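# Jog three pendant axes to their home marks

## Task

Using the teach pendant, bring each of its three axes to that axis's home mark.

## Robot and tools

Robot: two arms, left_arm and right_arm, each ending in a five-finger hand (a left hand on left_arm, a right hand on right_arm). Cameras: cam_high, cam_low, cam_left_wrist, cam_right_wrist, each 672x504.

Frames. The scene frame has its origin at table-top height between the two nominal arm bases, +z up, +x out over the table, and left_arm on the +y side (not tied to image left or right). left_arm's base sits at (-0.048, +0.358, 0) m and right_arm's at (-0.064, -0.496, 0) m, each turned very slightly about z. Reported hand positions, orientations (quat wxyz) and velocities are in each arm's own base frame. Motion offsets are expressed along the current Hand target's own axes. The hand point lies 0.05 m in front of the palm, 0.15 m from the wrist face along the fingers; its +z runs along the straight fingers, +y out of the palm, +x across the palm away from the thumb on the right hand and toward the thumb on the left hand. Fingers extend 0.06 to 0.07 m past the point. A wrist bracket on the little-finger side can strike objects, and with fingers level the wrist can hang lower than the hand.

The row. Every motion argument is built from rows of 28 numbers in [-1, 1], one row covering both arms: left dx, dy, dz, rx, ry, rz; left little, ring, middle, index, thumb_bend, thumb_turn; left force_limit, speed; then the same 14 for the right arm. The six pose numbers are an offset, not a pose: they are measured from that arm's Hand target as it stood when the action or move began, with 1.0 equal to 0.6 m for dx/dy/dz and 180 degrees for the rotation vector rx, ry, rz. All zeros re-requests the current Hand target. Finger numbers: +1 open/straight, -1 closed; thumb_turn -1 puts the thumb opposite the fingers. force_limit runs from about 0 N at -1 to 10 N at +1 (15 N for thumb motors); speed reaches full at +0.48. Alternatively a hand's six slots may hold grasp numbers a, b, c followed by three exact zeros (a closes index/middle and bends thumb, b curls ring/little, c swings the thumb in front; all zero = open hand). Hand numbers are never optional: to leave a hand unchanged, resend the eight numbers last executed for it, or, before any, its hand_measured plus hand_force_limit and hand_speed. Orientation commands are clipped to within 32 degrees of the measured orientation each step.

Tools.
- execute_actions(actions, cameras): actions is a list of actions; each action is a table of up to 15 rows, each row one 1/30 s step; a short table holds its last row until 15 steps. Every row in an action counts from the same start pose, and each new action restarts from the then-current Hand target, so repeating an offset moves further. Images arrive only with an empty actions list or when cameras names them (["all"] for every camera).
- move(target, speed, blend, stop_force, zero, blocking, cameras): drives each hand point in a straight line toward the offset given in target (one row, or a list of up to 15 rows, all offsets from the same starting Hand targets). speed is the top path speed in m/s, 0.002 to 3.6, default 0.25 (turn rate up to twice that in rad/s); one value or one per target. blend, in m, rounds corners in a list; 0 means stop at each. stop_force, 3 to 120 N, ends an arm's path when its wrist sensor feels that much push against its motion; omit it when backing away from a contact; unreliable while the hand rotates. zero (default true) re-zeroes before the move. blocking=false returns after about 0.5 s while motion continues; not allowed with stop_force. Paths do not avoid obstacles and stop after 10 s. Avoid routing close to an arm's own base.
- wait(seconds 0 to 10): lets time pass holding commands.
- stop(): brakes a running move.
- zoom_image(camera, region [x0,y0,x1,y1] pixels, at most 504 by 504): closer look at the latest image of a camera.
- show_instructions(): displays the reference pages.
- zero_wrist_force(arm): re-zeroes that arm's wrist sensor.
- finished_scene(scene=1): ends the scene permanently; the goal must hold afterward without the robot.

Reading results. Each result gives joint positions and torques, hand pose and Hand target, wrist force and torque (plus the peak since the last report), and hand_measured, hand_stopped_by (moving, target, force, stalled, fault) and hand_load_n per motor in row order. A move adds a "move:" line: done means at rest within 3 mm and 2 degrees; off_target, moving, held or fault otherwise; limits=paced means the pose was clipped, limits=held means steps were withheld. Neither done nor off_target proves contact or its absence. A hand may settle short of its Hand target; resend the missing distance as an offset.

Cautions. Press gently: an arm is stiff, and going past a firm contact can trip a fault. Roughly 150 N on any arm part, or contact torque at a joint limit (132 N m shoulder and elbow, 24.6 N m wrists), stops that arm for 10 s. Keep the arms from touching each other; the clearance check is not a guarantee. Do not drop or knock anything off the table, slam into fixed objects, or overload fingers. Long pushes or stretched holds heat motors (MOTOR HOT at 70 °C, braking at 85 °C). Prefer slow moves with stop_force when approaching pendant buttons or jog controls, then retreat without it.

Each tool is called after ">>>" as a command line: name --argument value for each argument, lists and objects as JSON in quotes; but a table of rows of numbers goes row by row, as --pt "numbers of a row", without its own name.

Reference images:

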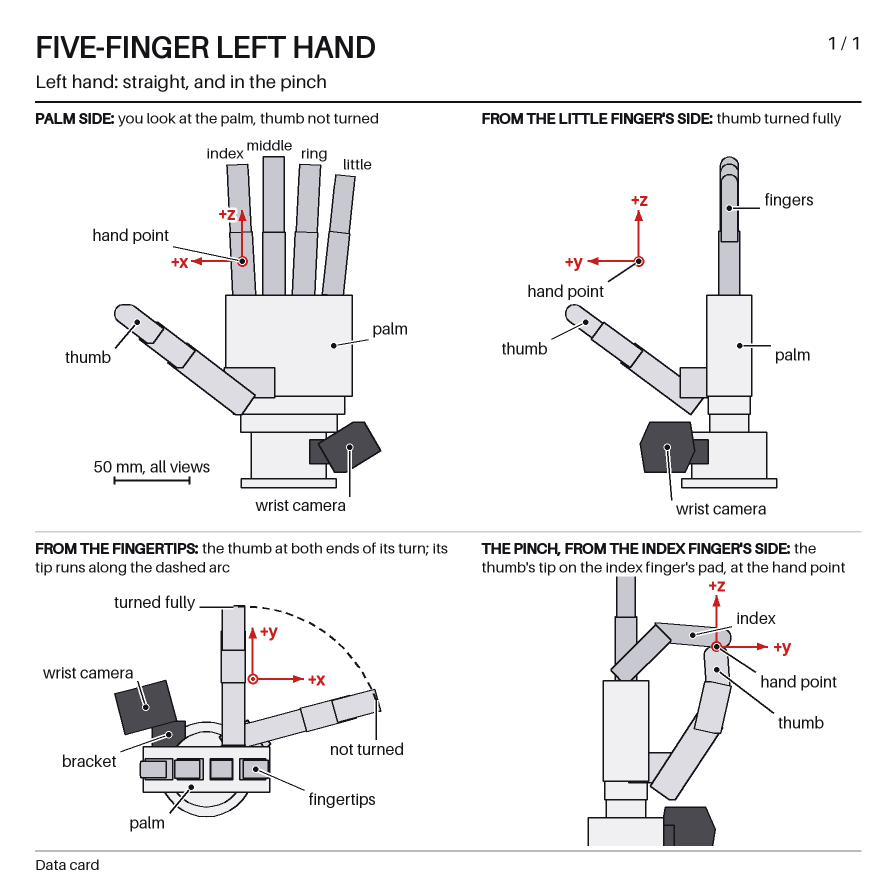

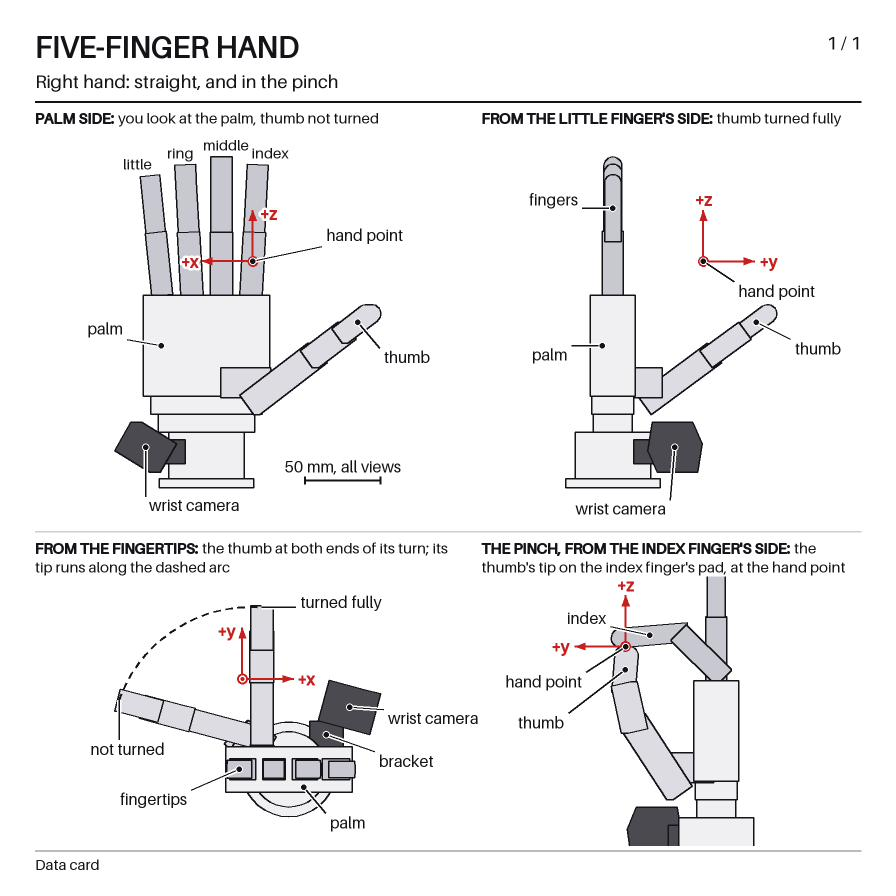

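## Session

>>> execute_actions --actions '[]'

Scene clock: 0.00 s.
left_arm: end_effector_position=(+0.5507, -0.6194, +0.3604) hand_measured=(+1.000, +1.000, +1.000, +1.000, +1.000, +1.000) hand_load_n=(+0.0, +0.0, +0.0, +0.0, +0.0, +0.0) hand_stopped_by=(target, target, target, target, target, target) hand_force_limit=0.00 hand_speed=-0.80 end_effector_quat_wxyz=(+0.629, +0.453, +0.622, -0.115) | right_arm: end_effector_position=(+0.2255, +0.0719, +0.2655) hand_measured=(+1.000, +1.000, +1.000, +1.000, +1.000, +1.000) hand_load_n=(-0.5, +0.0, +0.0, +0.0, +0.0, +0.0) hand_stopped_by=(target, target, target, target, target, target) hand_force_limit=0.00 hand_speed=-0.80 end_effector_quat_wxyz=(-0.054, +0.363, +0.928, -0.067)
Joint positions: left_arm=[2.396 -2.067 -1.152 3.035 -1.508 -1.11] | right_arm=[-0.342 -1.868 2.013 1.538 1.7 -1.16]
Joint velocities: within noise
Joint torques (N m): no reading
Wrist force (N): no reading
Wrist torque (N m): no reading
Wrist force, peak (N): no reading
Hand target: left_arm +0.5507, -0.6194, +0.3604; +0.629, +0.453, +0.622, -0.115 | right_arm +0.2255, +0.0719, +0.2655; -0.054, +0.363, +0.928, -0.067

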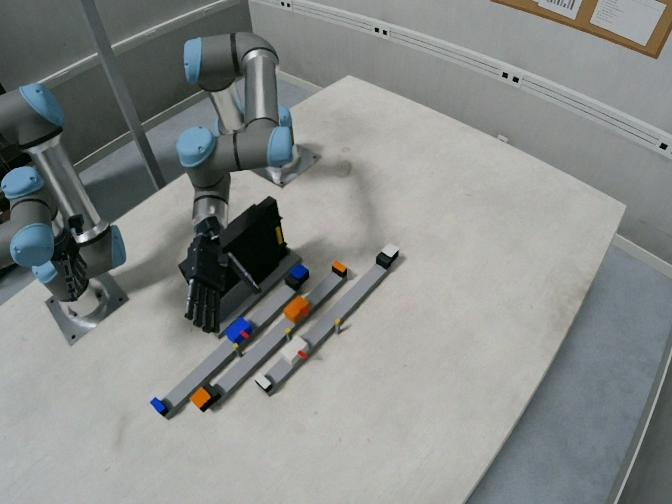

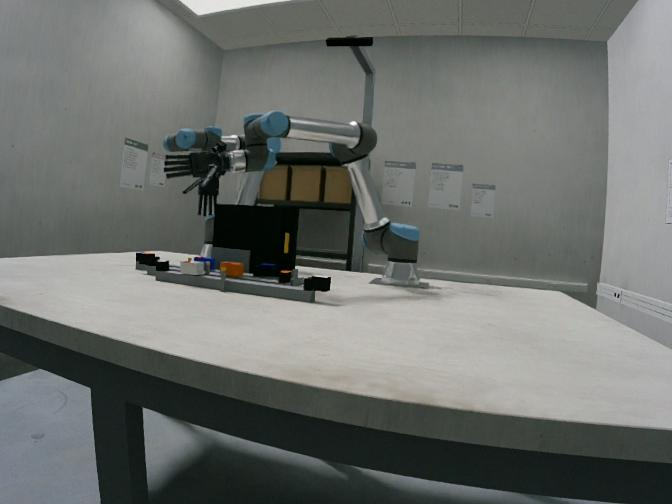

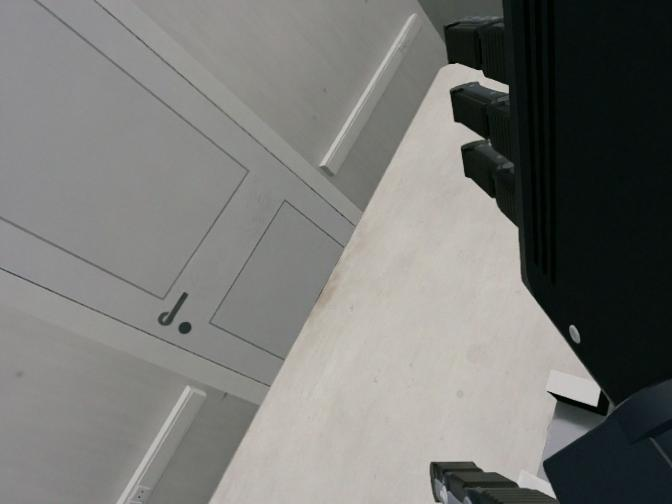

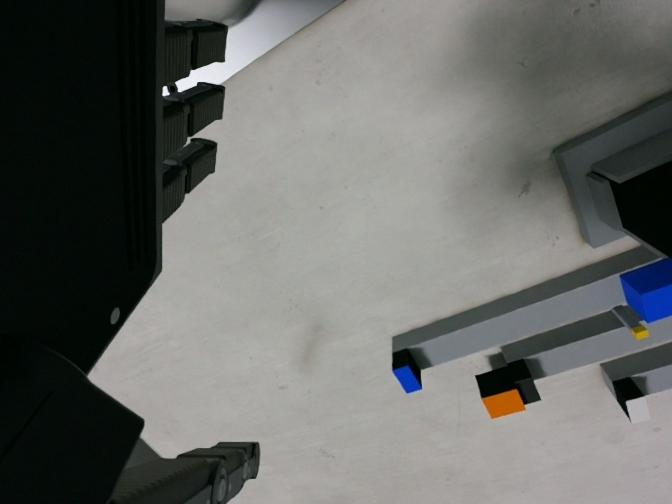

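>>> zoom_image --camera "cam_high" --region '[140, 180, 420, 420]'

>>> zoom_image --camera "cam_low" --region '[120, 130, 360, 310]'

>>> zoom_image --camera "cam_right_wrist" --region '[372, 80, 672, 440]'

>>> show_instructions

Scaled by 1.800.

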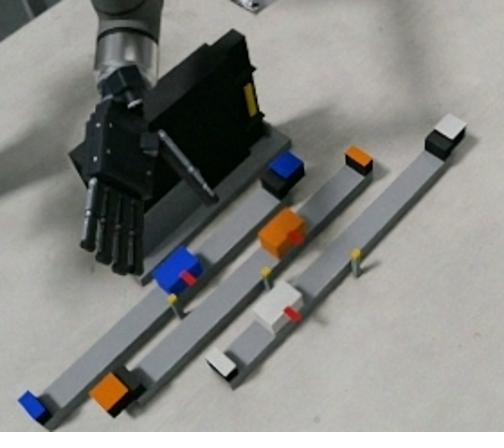

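Scaled by 2.100.

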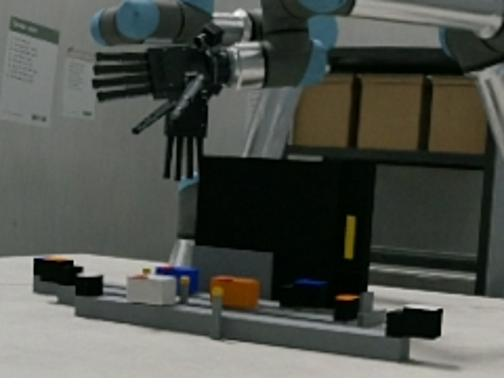

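Scaled by 1.400.

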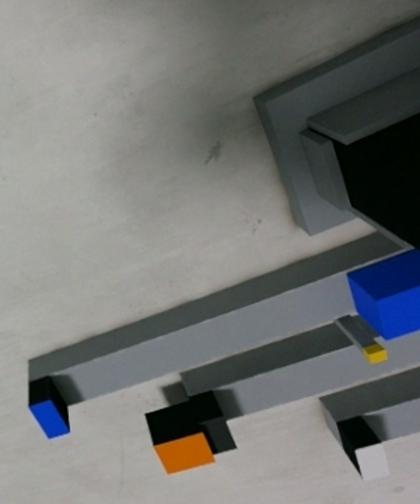

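Reference images for this scene: FIVE-FINGER LEFT HAND page 1, FIVE-FINGER HAND page 1.

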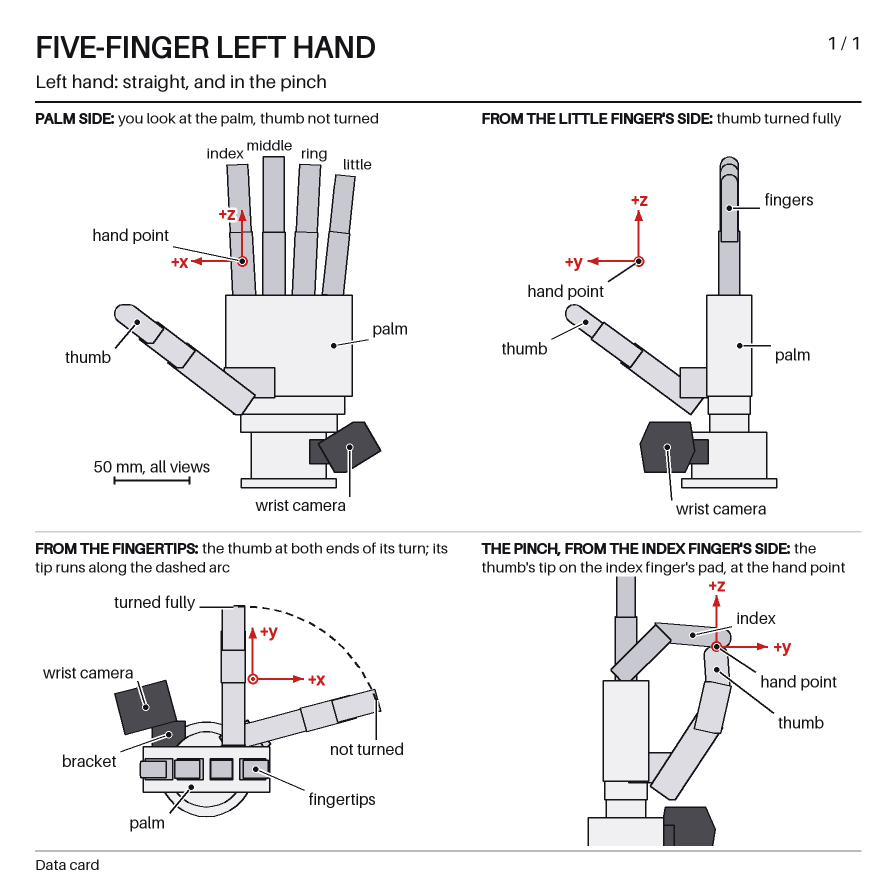

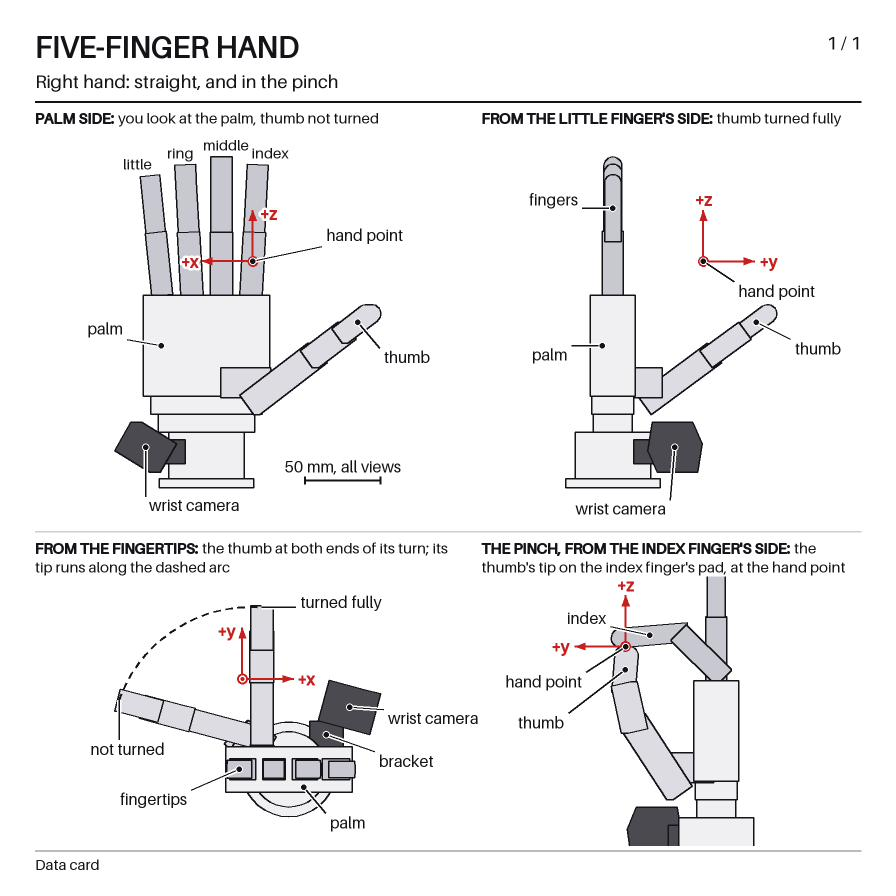

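>>> move --target '[0,0,0,0,0,0, 1,1,1,1,1,1, 0,-0.8, 0.4493,0.3240,-0.0208,-0.1551,-0.3256,-0.1989, 1,1,1,1,1,1, 0,-0.8]' --speed 0.2 --cameras '["all"]'

Scene clock: 54.03 s.
left_arm: end_effector_position=(+0.5507, -0.6194, +0.3604) hand_measured=(+1.000, +1.000, +1.000, +1.000, +1.000, +1.000) hand_load_n=(+0.0, +0.0, +0.5, +0.0, +0.0, +0.0) hand_stopped_by=(target, target, target, target, target, target) hand_force_limit=0.00 hand_speed=-0.80 end_effector_quat_wxyz=(+0.629, +0.453, +0.622, -0.115) | right_arm: end_effector_position=(+0.1600, +0.3978, +0.2601) hand_measured=(+1.000, +1.000, +1.000, +1.000, +1.000, +1.000) hand_load_n=(+0.0, +0.0, +0.0, +0.0, +0.0, +0.0) hand_stopped_by=(target, target, target, target, target, target) hand_force_limit=0.00 hand_speed=-0.80 end_effector_quat_wxyz=(+0.462, +0.000, +0.887, +0.000)
Joint positions: left_arm=[2.396 -2.067 -1.152 3.035 -1.508 -1.11] | right_arm=[1.356 -1.426 1.891 0.81 2.5 -0.363]
Joint torques (N m): left_arm=[0.87 39.26 19.96 0.83 0.22 -0.07] | right_arm=[8.97 -11.15 -22.44 -0.79 3.1 -2.37]
Wrist force (N): left_arm=[-0.4 -0.2 -0.2] | right_arm=[-0.8 0.2 0.7]
Wrist torque (N m): left_arm=[-0.02 0.05 -0.02] | right_arm=[0.05 -0.21 0.15]
Wrist force, peak (N): left_arm=[-0.5 -0.1 -0.1] | right_arm=[-1.1 0.2 1.1]
Hand target: left_arm +0.5507, -0.6194, +0.3604; +0.629, +0.453, +0.622, -0.115 | right_arm +0.1600, +0.3980, +0.2600; +0.462, +0.000, +0.887, +0.000
Off the commanded pose: left_arm 0.000 m, 0 deg | right_arm 0.000 m, 0 deg.
move: done
camera_calibration:
cam_right_wrist: T_world_to_cam=[[-0.141101, 0.967635, -0.20922, -0.306952], [0.051848, 0.218267, 0.974511, -0.353403], [0.988637, 0.126656, -0.0809675, -0.0681651], [0, 0, 0, 1]] pos_world=[0.0424027, 0.382787, 0.274656]

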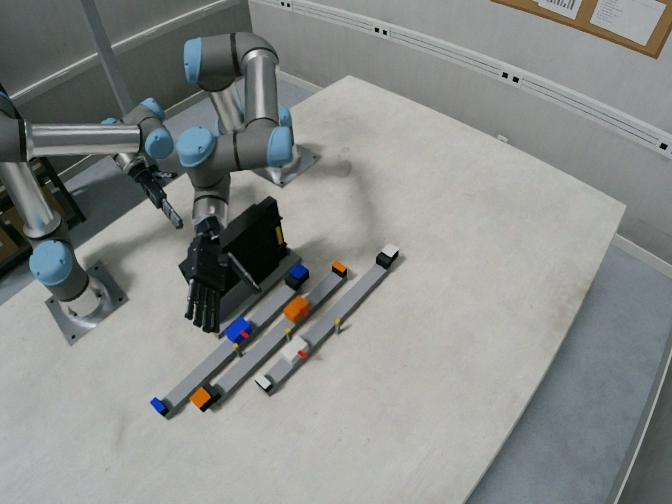

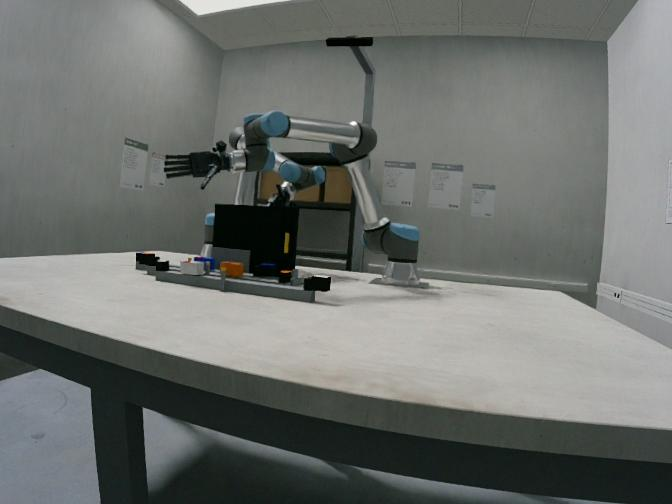

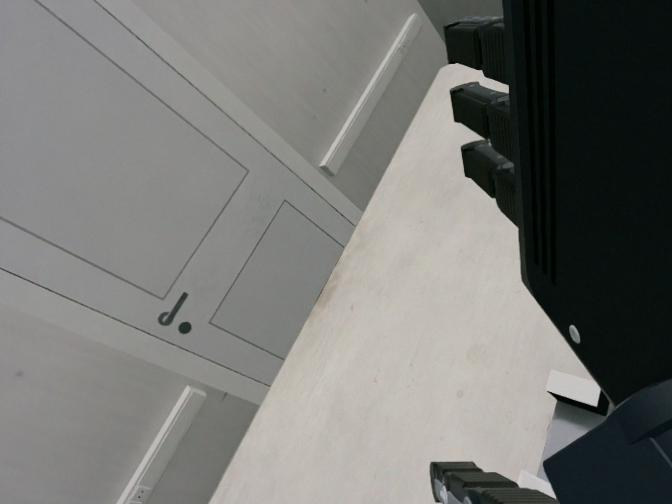

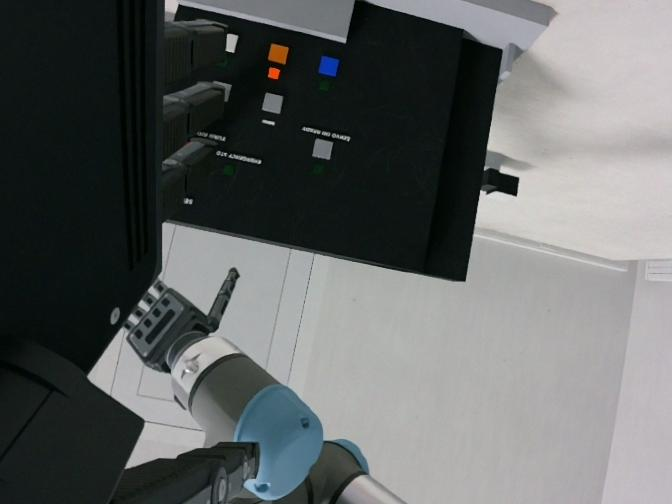

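>>> move --target '[0,0,0,0,0,0, 1,1,1,1,1,1, 0,-0.8, 0.0,-0.3,0.0,0,0,0, 1,1,1,1,1,1, 0,-0.8]' --speed 0.25 --cameras '["cam_right_wrist"]'

>>> zoom_image --camera "cam_right_wrist" --region '[168, 0, 672, 330]'

Scene clock: 58.87 s.
left_arm: end_effector_position=(+0.5507, -0.6194, +0.3604) hand_measured=(+1.000, +1.000, +1.000, +1.000, +1.000, +1.000) hand_load_n=(+0.0, +0.0, +0.0, +0.0, +0.0, +0.0) hand_stopped_by=(target, target, target, target, target, target) hand_force_limit=0.00 hand_speed=-0.80 end_effector_quat_wxyz=(+0.629, +0.453, +0.622, -0.115) | right_arm: end_effector_position=(+0.1599, +0.2180, +0.2600) hand_measured=(+1.000, +1.000, +1.000, +1.000, +1.000, +1.000) hand_load_n=(+0.0, +0.0, +0.0, +0.0, +0.0, +0.0) hand_stopped_by=(target, target, target, target, target, target) hand_force_limit=0.00 hand_speed=-0.80 end_effector_quat_wxyz=(+0.462, +0.000, +0.887, +0.000)
Joint positions: left_arm=[2.396 -2.067 -1.152 3.035 -1.508 -1.11] | right_arm=[1.048 -2.037 2.311 0.676 2.361 -0.788]
Joint torques (N m): left_arm=[1.3 39.67 21.71 0.74 0.24 0.02] | right_arm=[-10.28 -9.24 -13.06 -1.5 -0.37 -2.36]
Wrist force (N): left_arm=[-0.1 0.0 -0.1] | right_arm=[-0.6 0.3 0.4]
Wrist torque (N m): left_arm=[0.01 0.03 -0.02] | right_arm=[0.05 -0.21 0.16]
Wrist force, peak (N): left_arm=[-0.4 0.0 -0.4] | right_arm=[-1.7 0.4 0.9]
Hand target: left_arm +0.5507, -0.6194, +0.3604; +0.629, +0.453, +0.622, -0.115 | right_arm +0.1600, +0.2180, +0.2600; +0.462, +0.000, +0.887, +0.000
Off the commanded pose: left_arm 0.000 m, 0 deg | right_arm 0.000 m, 0 deg.
move: done
camera_calibration:
cam_right_wrist: T_world_to_cam=[[-0.141101, 0.967597, -0.209397, -0.132971], [0.0513185, 0.218378, 0.974514, -0.313959], [0.988664, 0.126759, -0.080469, -0.0454678], [0, 0, 0, 1]] pos_world=[0.0423019, 0.202988, 0.274455]
Images, in order (width x height): cam_right_wrist 672x504.

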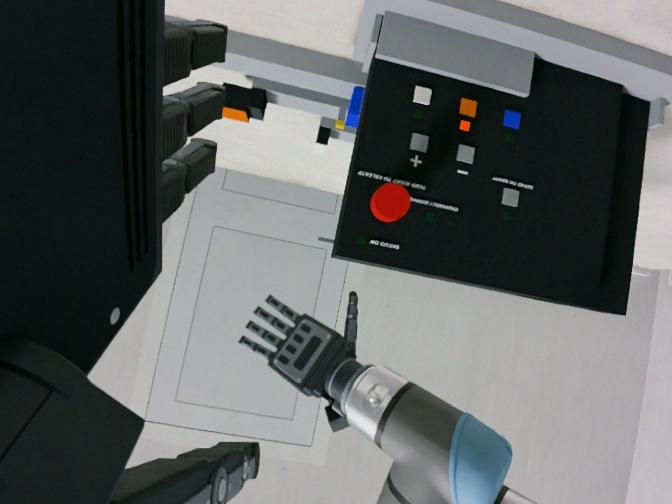

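Scaled by 1.000.

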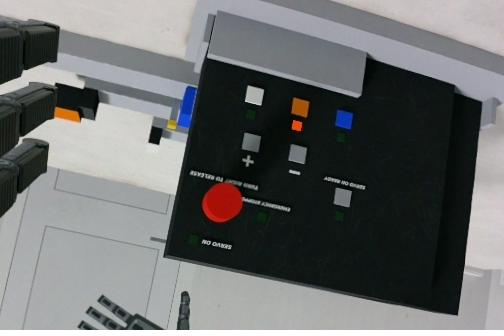

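>>> zoom_image --camera "cam_right_wrist" --region '[330, 60, 560, 260]'

>>> zoom_image --camera "cam_right_wrist" --region '[330, 150, 480, 260]'

Scaled by 2.191.

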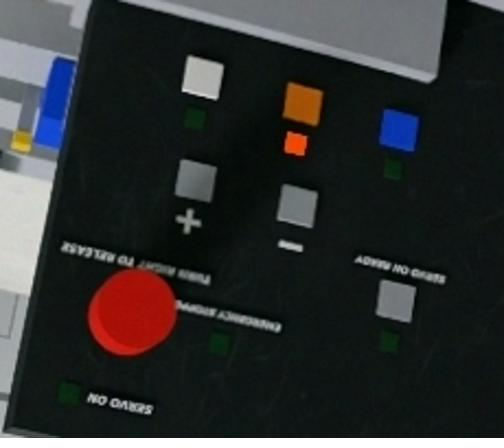

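Scaled by 3.360.

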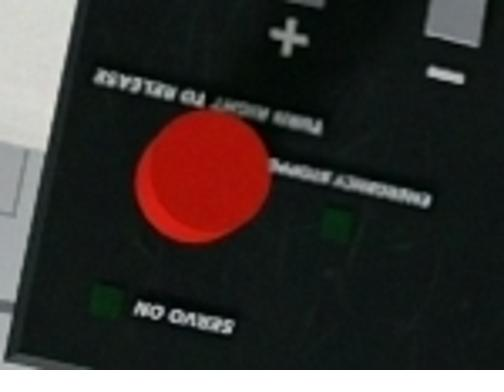

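>>> zoom_image --camera "cam_high" --region '[220, 180, 340, 290]'

>>> execute_actions --actions '[]' --cameras '["cam_high", "cam_low"]'

>>> zoom_image --camera "cam_high" --region '[220, 180, 340, 290]'

>>> zoom_image --camera "cam_low" --region '[200, 190, 340, 310]'

This scene's latest camera images include none from cam_high. They are from: cam_right_wrist. cam_high's image comes with the result of a call that names it in "cameras".

Scene clock: 89.13 s.
left_arm: end_effector_position=(+0.5507, -0.6194, +0.3604) hand_measured=(+1.000, +1.000, +1.000, +1.000, +1.000, +1.000) hand_load_n=(+0.0, +0.0, +0.0, +0.0, +0.0, +0.0) hand_stopped_by=(target, target, target, target, target, target) hand_force_limit=0.00 hand_speed=-0.80 end_effector_quat_wxyz=(+0.629, +0.453, +0.622, -0.115) | right_arm: end_effector_position=(+0.1600, +0.2180, +0.2600) hand_measured=(+1.000, +1.000, +1.000, +1.000, +1.000, +1.000) hand_load_n=(+0.0, +0.0, +0.0, +0.0, +0.0, +0.0) hand_stopped_by=(target, target, target, target, target, target) hand_force_limit=0.00 hand_speed=-0.80 end_effector_quat_wxyz=(+0.462, +0.000, +0.887, +0.000)
Joint positions: left_arm=[2.396 -2.067 -1.152 3.035 -1.508 -1.11] | right_arm=[1.048 -2.037 2.311 0.676 2.361 -0.788]
Joint velocities: within noise
Joint torques (N m): left_arm=[0.92 39.84 20.03 1.02 0.35 0.04] | right_arm=[-11.24 -10.09 -12.31 -1.75 -0.22 -2.31]
Wrist force (N): left_arm=[0.1 0.0 -0.1] | right_arm=[-0.5 0.3 0.6]
Wrist torque (N m): left_arm=[0.00 -0.01 0.00] | right_arm=[0.05 -0.22 0.15]
Wrist force, peak (N): left_arm=[-0.4 -0.1 0.1] | right_arm=[-0.8 0.2 1.1]
Hand target: left_arm +0.5507, -0.6194, +0.3604; +0.629, +0.453, +0.622, -0.115 | right_arm +0.1600, +0.2180, +0.2600; +0.462, +0.000, +0.887, +0.000
Off the commanded pose: left_arm 0.000 m, 0 deg | right_arm 0.000 m, 0 deg.
Images, in order (width x height): cam_high 672x504, cam_low 672x504.

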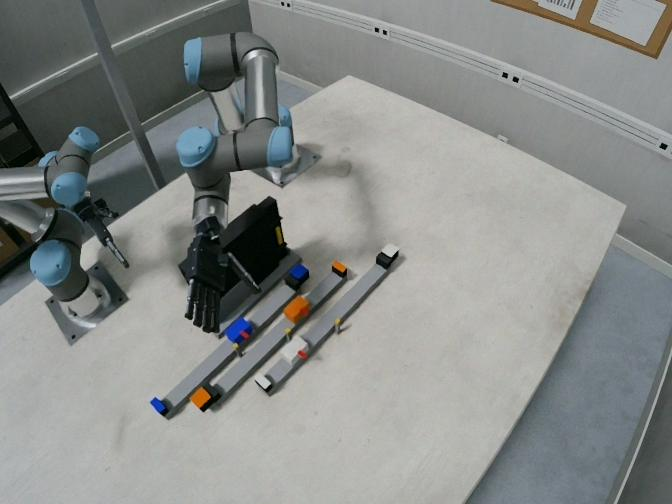

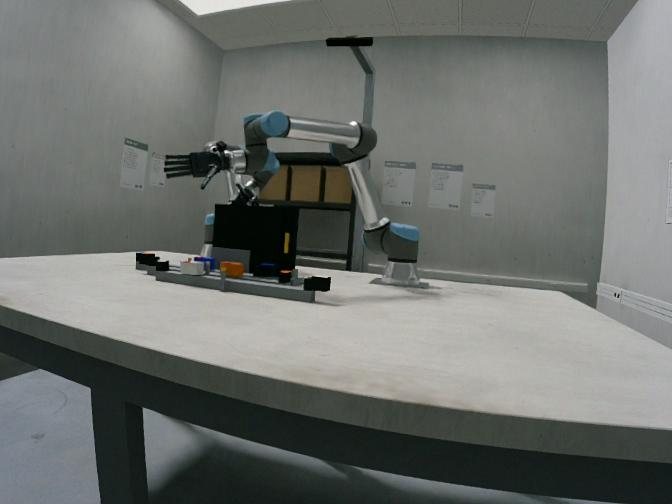

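Scaled by 4.200.

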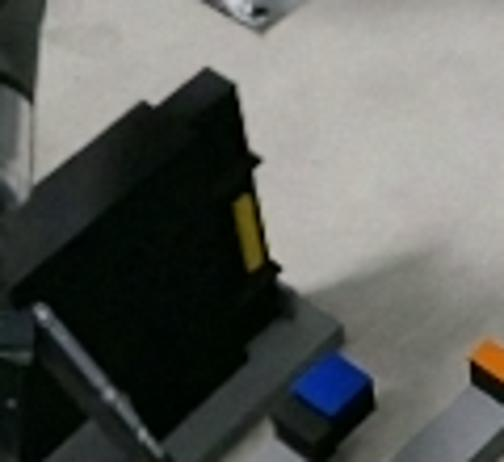

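Scaled by 3.600.

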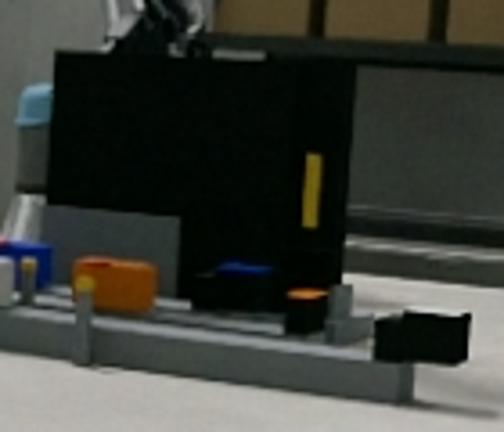

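>>> move --target '[0,0,0,0,0,0, 1,1,1,1,1,1, 0,-0.8, 0.0,0.35,0.0,0,0,0, 1,1,1,1,1,1, 0,-0.8]' --speed 0.25 --cameras '["cam_right_wrist"]'

>>> zoom_image --camera "cam_right_wrist" --region '[300, 0, 560, 300]'

Scene clock: 118.33 s.
left_arm: end_effector_position=(+0.5507, -0.6194, +0.3604) hand_measured=(+1.000, +1.000, +1.000, +1.000, +1.000, +1.000) hand_load_n=(+0.0, +0.0, +0.0, +0.0, +0.0, +0.0) hand_stopped_by=(target, target, target, target, target, target) hand_force_limit=0.00 hand_speed=-0.80 end_effector_quat_wxyz=(+0.629, +0.453, +0.622, -0.115) | right_arm: end_effector_position=(+0.1600, +0.4278, +0.2600) hand_measured=(+1.000, +1.000, +1.000, +1.000, +1.000, +1.000) hand_load_n=(+0.0, +0.0, +0.0, +0.0, +0.0, +0.0) hand_stopped_by=(target, target, target, target, target, target) hand_force_limit=0.00 hand_speed=-0.80 end_effector_quat_wxyz=(+0.462, +0.000, +0.887, +0.000)
Joint positions: left_arm=[2.396 -2.067 -1.152 3.035 -1.508 -1.11] | right_arm=[1.374 -1.352 1.808 0.842 2.505 -0.334]
Joint torques (N m): left_arm=[0.34 40.45 19.88 0.92 0.23 0.05] | right_arm=[9.13 -15.92 -23.2 5.03 2.78 2.53]
Wrist force (N): left_arm=[0.1 -0.2 -0.3] | right_arm=[-0.8 0.3 0.4]
Wrist torque (N m): left_arm=[-0.03 -0.01 0.01] | right_arm=[0.09 -0.17 0.05]
Wrist force, peak (N): left_arm=[-0.4 0.0 -0.3] | right_arm=[-1.1 1.3 1.2]
Hand target: left_arm +0.5507, -0.6194, +0.3604; +0.629, +0.453, +0.622, -0.115 | right_arm +0.1600, +0.4280, +0.2601; +0.462, +0.000, +0.887, +0.000
Off the commanded pose: left_arm 0.000 m, 0 deg | right_arm 0.000 m, 0 deg.
move: done
camera_calibration:
cam_right_wrist: T_world_to_cam=[[-0.141609, 0.967554, -0.209249, -0.335952], [0.0513275, 0.218272, 0.974537, -0.359835], [0.988591, 0.127263, -0.0805715, -0.0722319], [0, 0, 0, 1]] pos_world=[0.0423033, 0.412786, 0.274555]
Images, in order (width x height): cam_right_wrist 672x504.

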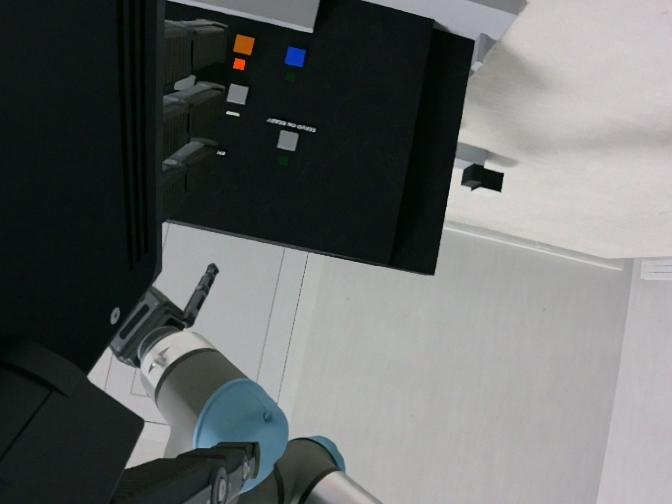

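Scaled by 1.680.

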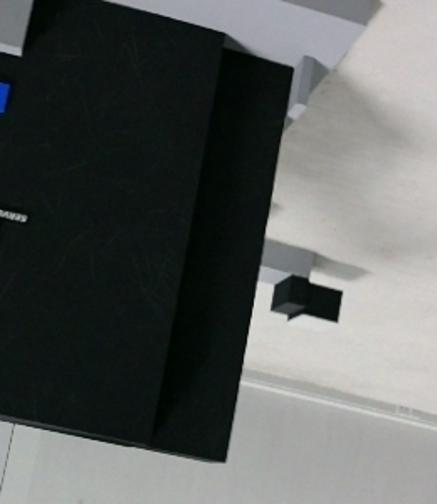

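>>> move --pt "-0.133 0.064 -0.0276 0 0 0 1 1 1 1 1 1 0 -0.8 0.0 -0.35 0.0 0 0 0 1 1 1 1 1 1 0 -0.8" --pt "0.0522 0.073 -0.6227 -0.0435 0.1644 0.8327 1 1 1 1 1 1 0 -0.8 0.0 -0.35 0.0 0 0 0 1 1 1 1 1 1 0 -0.8" --blend '[0.05,0]' --speed 0.3 --cameras '["all"]'

Scene clock: 211.47 s.
left_arm: end_effector_position=(+0.3345, -0.3157, +0.4197) hand_measured=(+1.000, +1.000, +1.000, +1.000, +1.000, +1.000) hand_load_n=(+0.0, +0.0, +0.0, +0.0, +0.0, +0.0) hand_stopped_by=(target, target, target, target, target, target) hand_force_limit=0.00 hand_speed=-0.80 end_effector_quat_wxyz=(+0.162, +0.688, -0.162, +0.688) | right_arm: end_effector_position=(+0.1600, +0.2180, +0.2600) hand_measured=(+1.000, +1.000, +1.000, +1.000, +1.000, +1.000) hand_load_n=(+0.0, +0.0, +0.0, +0.0, +0.0, +0.0) hand_stopped_by=(target, target, target, target, target, target) hand_force_limit=0.00 hand_speed=-0.80 end_effector_quat_wxyz=(+0.462, +0.000, +0.887, +0.000)
Joint positions: left_arm=[3.024 -0.978 -2.231 3.209 -1.227 1.571] | right_arm=[1.047 -2.038 2.311 0.676 2.36 -0.789]
Joint torques (N m): left_arm=[7.81 10.76 14.52 -1 1.3 2.81] | right_arm=[-12.33 -9.84 -13.21 -1.7 -0.32 -2.06]
Wrist force (N): left_arm=[-2.5 1.1 0.6] | right_arm=[-0.4 0.2 0.6]
Wrist torque (N m): left_arm=[0.15 0.36 -0.09] | right_arm=[0.04 -0.24 0.15]
Wrist force, peak (N): left_arm=[-2.6 1.4 0.6] | right_arm=[-1.4 1.1 1.1]
Hand target: left_arm +0.3345, -0.3157, +0.4197; +0.162, +0.688, -0.162, +0.688 | right_arm +0.1600, +0.2180, +0.2600; +0.462, +0.000, +0.887, +0.000
Off the commanded pose: left_arm 0.000 m, 0 deg | right_arm 0.000 m, 0 deg.
move: done
camera_calibration:
cam_left_wrist: T_world_to_cam=[[0.436671, 0.851648, 0.289852, 0.00314541], [-0.565983, 0.00963476, 0.824361, -0.152413], [0.699272, -0.524026, 0.486226, -0.49057], [0, 0, 0, 1]] pos_world=[0.255405, -0.258282, 0.363259]
cam_right_wrist: T_world_to_cam=[[-0.141408, 0.96756, -0.20936, -0.132864], [0.0513521, 0.218369, 0.974514, -0.313937], [0.988619, 0.127053, -0.0805655, -0.0454872], [0, 0, 0, 1]] pos_world=[0.0423028, 0.202887, 0.274455]

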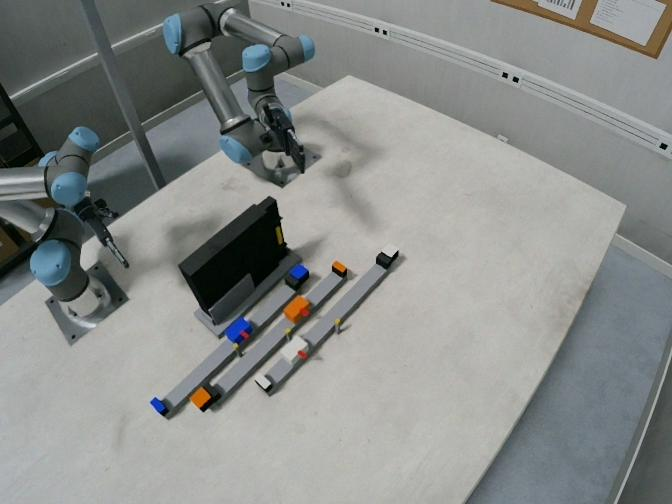

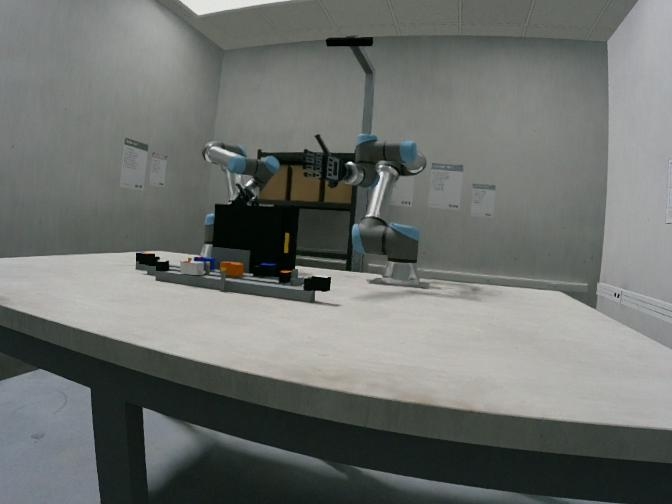

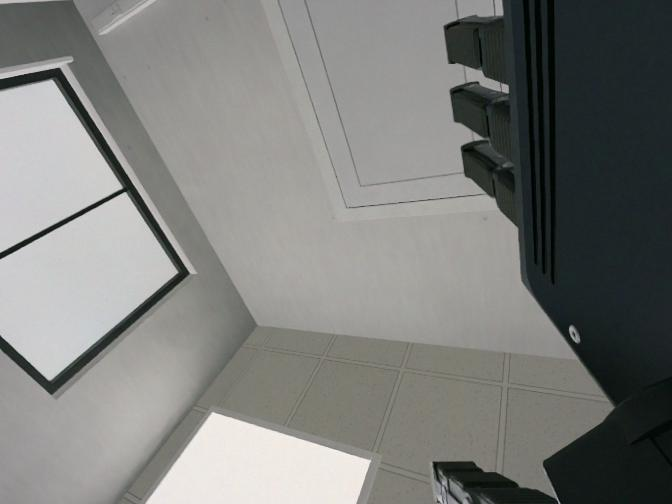

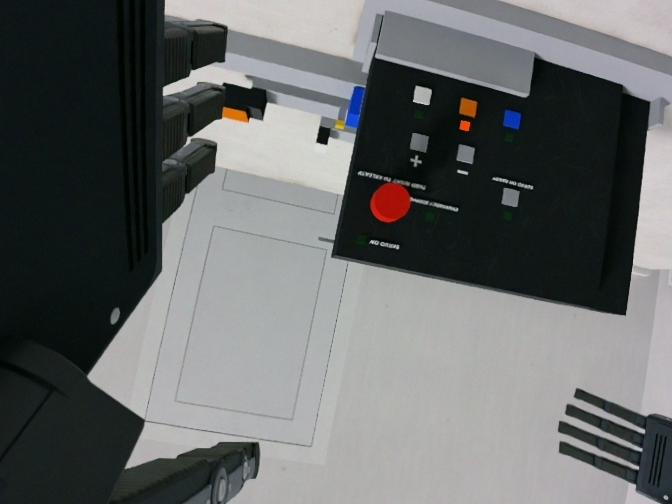

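>>> zoom_image --camera "cam_high" --region '[170, 180, 320, 350]'

>>> zoom_image --camera "cam_low" --region '[190, 190, 340, 300]'

>>> zoom_image --camera "cam_high" --region '[245, 190, 315, 290]'

>>> zoom_image --camera "cam_high" --region '[140, 230, 410, 420]'

Scaled by 2.965.

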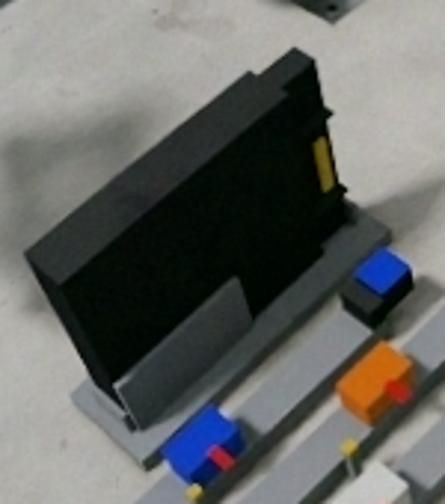

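Scaled by 3.360.

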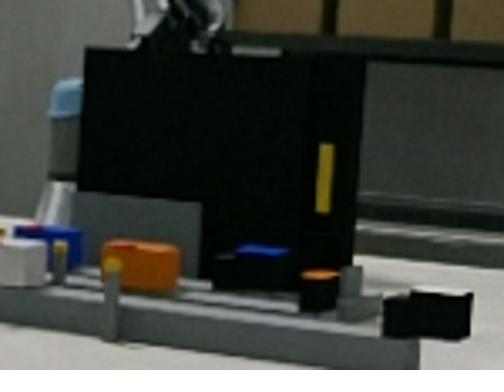

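Scaled by 5.040.

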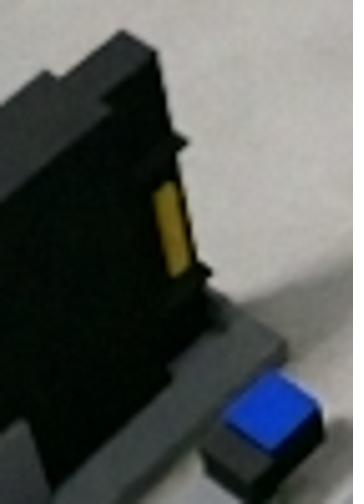

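Scaled by 1.867.

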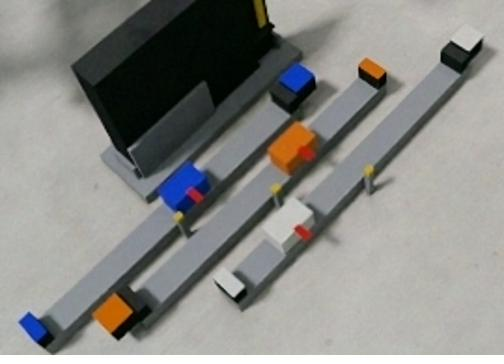

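>>> move --pt "0 0 0 0 0 0 1 1 1 1 1 -1 -0.6 -0.5 0 0 0 0 0 0 1 1 1 1 1 1 0 -0.8" --pt "-0.15 0.0173 -0.0062 0 0 0 1 1 1 1 1 -1 -0.6 -0.5 0 0 0 0 0 0 1 1 1 1 1 1 0 -0.8" --speed 0.2 --cameras '["cam_high","cam_low","cam_right_wrist"]'

Scene clock: 250.03 s.
left_arm: end_effector_position=(+0.3265, -0.3233, +0.3297) hand_measured=(+1.000, +1.000, +1.000, +1.000, +1.000, -1.000) hand_load_n=(+0.0, +0.0, +0.0, +0.0, +0.0, -0.5) hand_stopped_by=(target, target, target, target, target, target) hand_force_limit=-0.60 hand_speed=-0.50 end_effector_quat_wxyz=(+0.162, +0.688, -0.162, +0.688) | right_arm: end_effector_position=(+0.1600, +0.2180, +0.2600) hand_measured=(+1.000, +1.000, +1.000, +1.000, +1.000, +1.000) hand_load_n=(+0.0, +0.0, +0.0, +0.0, +0.0, +0.0) hand_stopped_by=(target, target, target, target, target, target) hand_force_limit=0.00 hand_speed=-0.80 end_effector_quat_wxyz=(+0.462, +0.000, +0.887, +0.000)
Joint positions: left_arm=[2.969 -1.04 -2.441 3.48 -1.282 1.571] | right_arm=[1.047 -2.038 2.311 0.676 2.36 -0.789]
Joint torques (N m): left_arm=[-6.75 -14.82 15.95 3.27 -1.26 -2.59] | right_arm=[-11.42 -9.75 -12.49 -1.67 -0.28 -2.15]
Wrist force (N): left_arm=[-2.7 1.1 0.5] | right_arm=[-0.3 0.5 0.7]
Wrist torque (N m): left_arm=[0.17 0.38 0.12] | right_arm=[0.08 -0.26 0.17]
Wrist force, peak (N): left_arm=[-3.3 1.3 0.6] | right_arm=[-0.7 0.7 0.9]
Hand target: left_arm +0.3266, -0.3233, +0.3297; +0.162, +0.688, -0.162, +0.688 | right_arm +0.1600, +0.2180, +0.2600; +0.462, +0.000, +0.887, +0.000
Off the commanded pose: left_arm 0.000 m, 0 deg | right_arm 0.000 m, 0 deg.
move: done
camera_calibration:
cam_right_wrist: T_world_to_cam=[[-0.141408, 0.96756, -0.20936, -0.132864], [0.0513521, 0.218369, 0.974514, -0.313937], [0.988619, 0.127053, -0.0805655, -0.0454872], [0, 0, 0, 1]] pos_world=[0.0423028, 0.202887, 0.274455]
Images, in order (width x height): cam_high 672x504, cam_low 672x504, cam_right_wrist 672x504.

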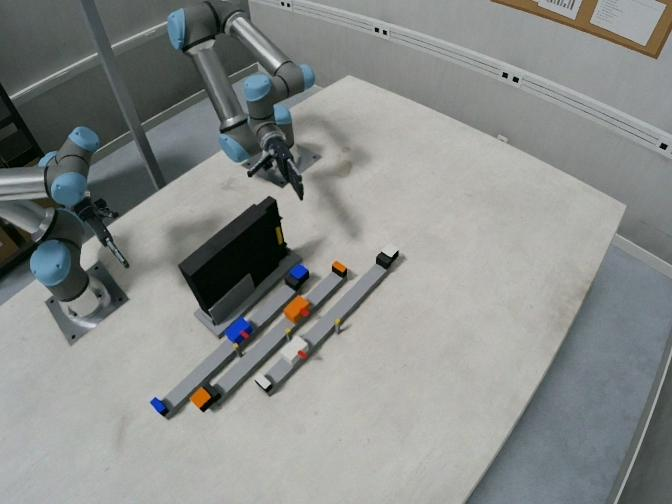

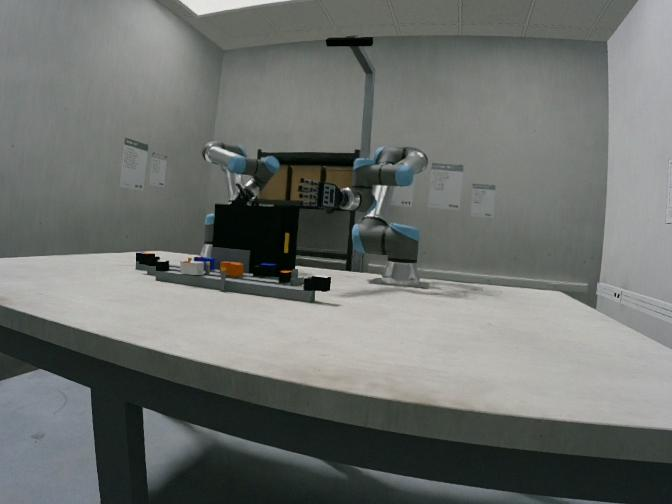

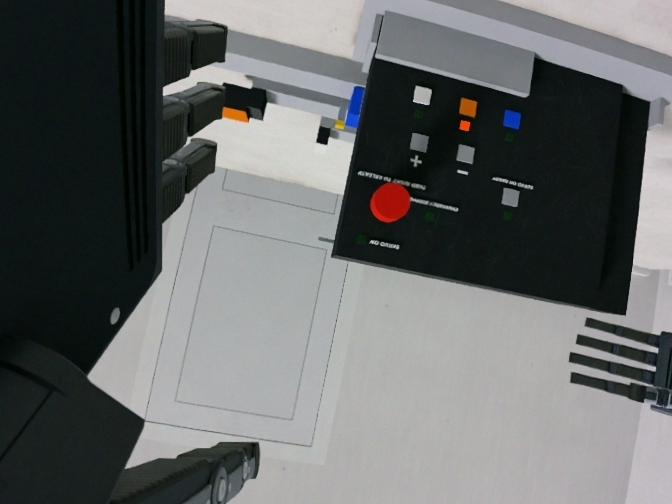

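>>> zoom_image --camera "cam_high" --region '[230, 130, 330, 230]'

>>> zoom_image --camera "cam_low" --region '[270, 150, 370, 250]'

Scaled by 5.040.

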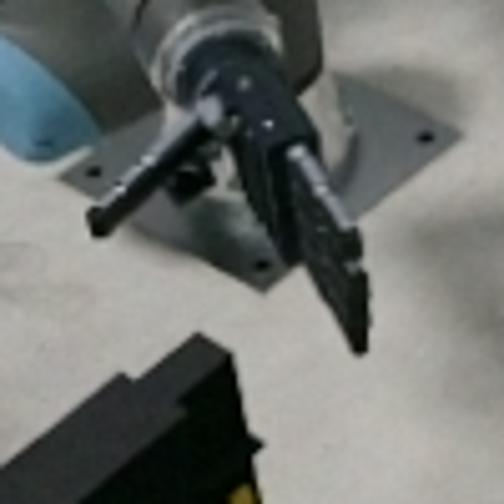

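Scaled by 5.040.

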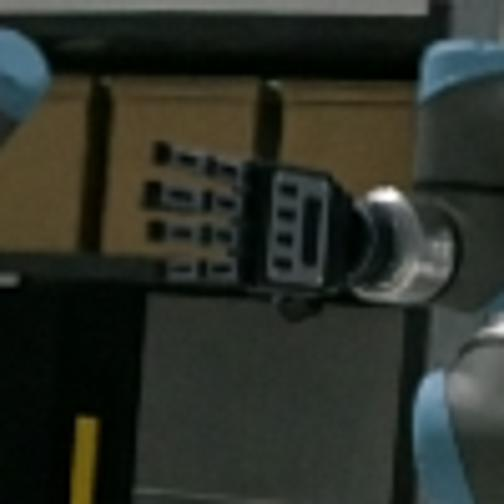

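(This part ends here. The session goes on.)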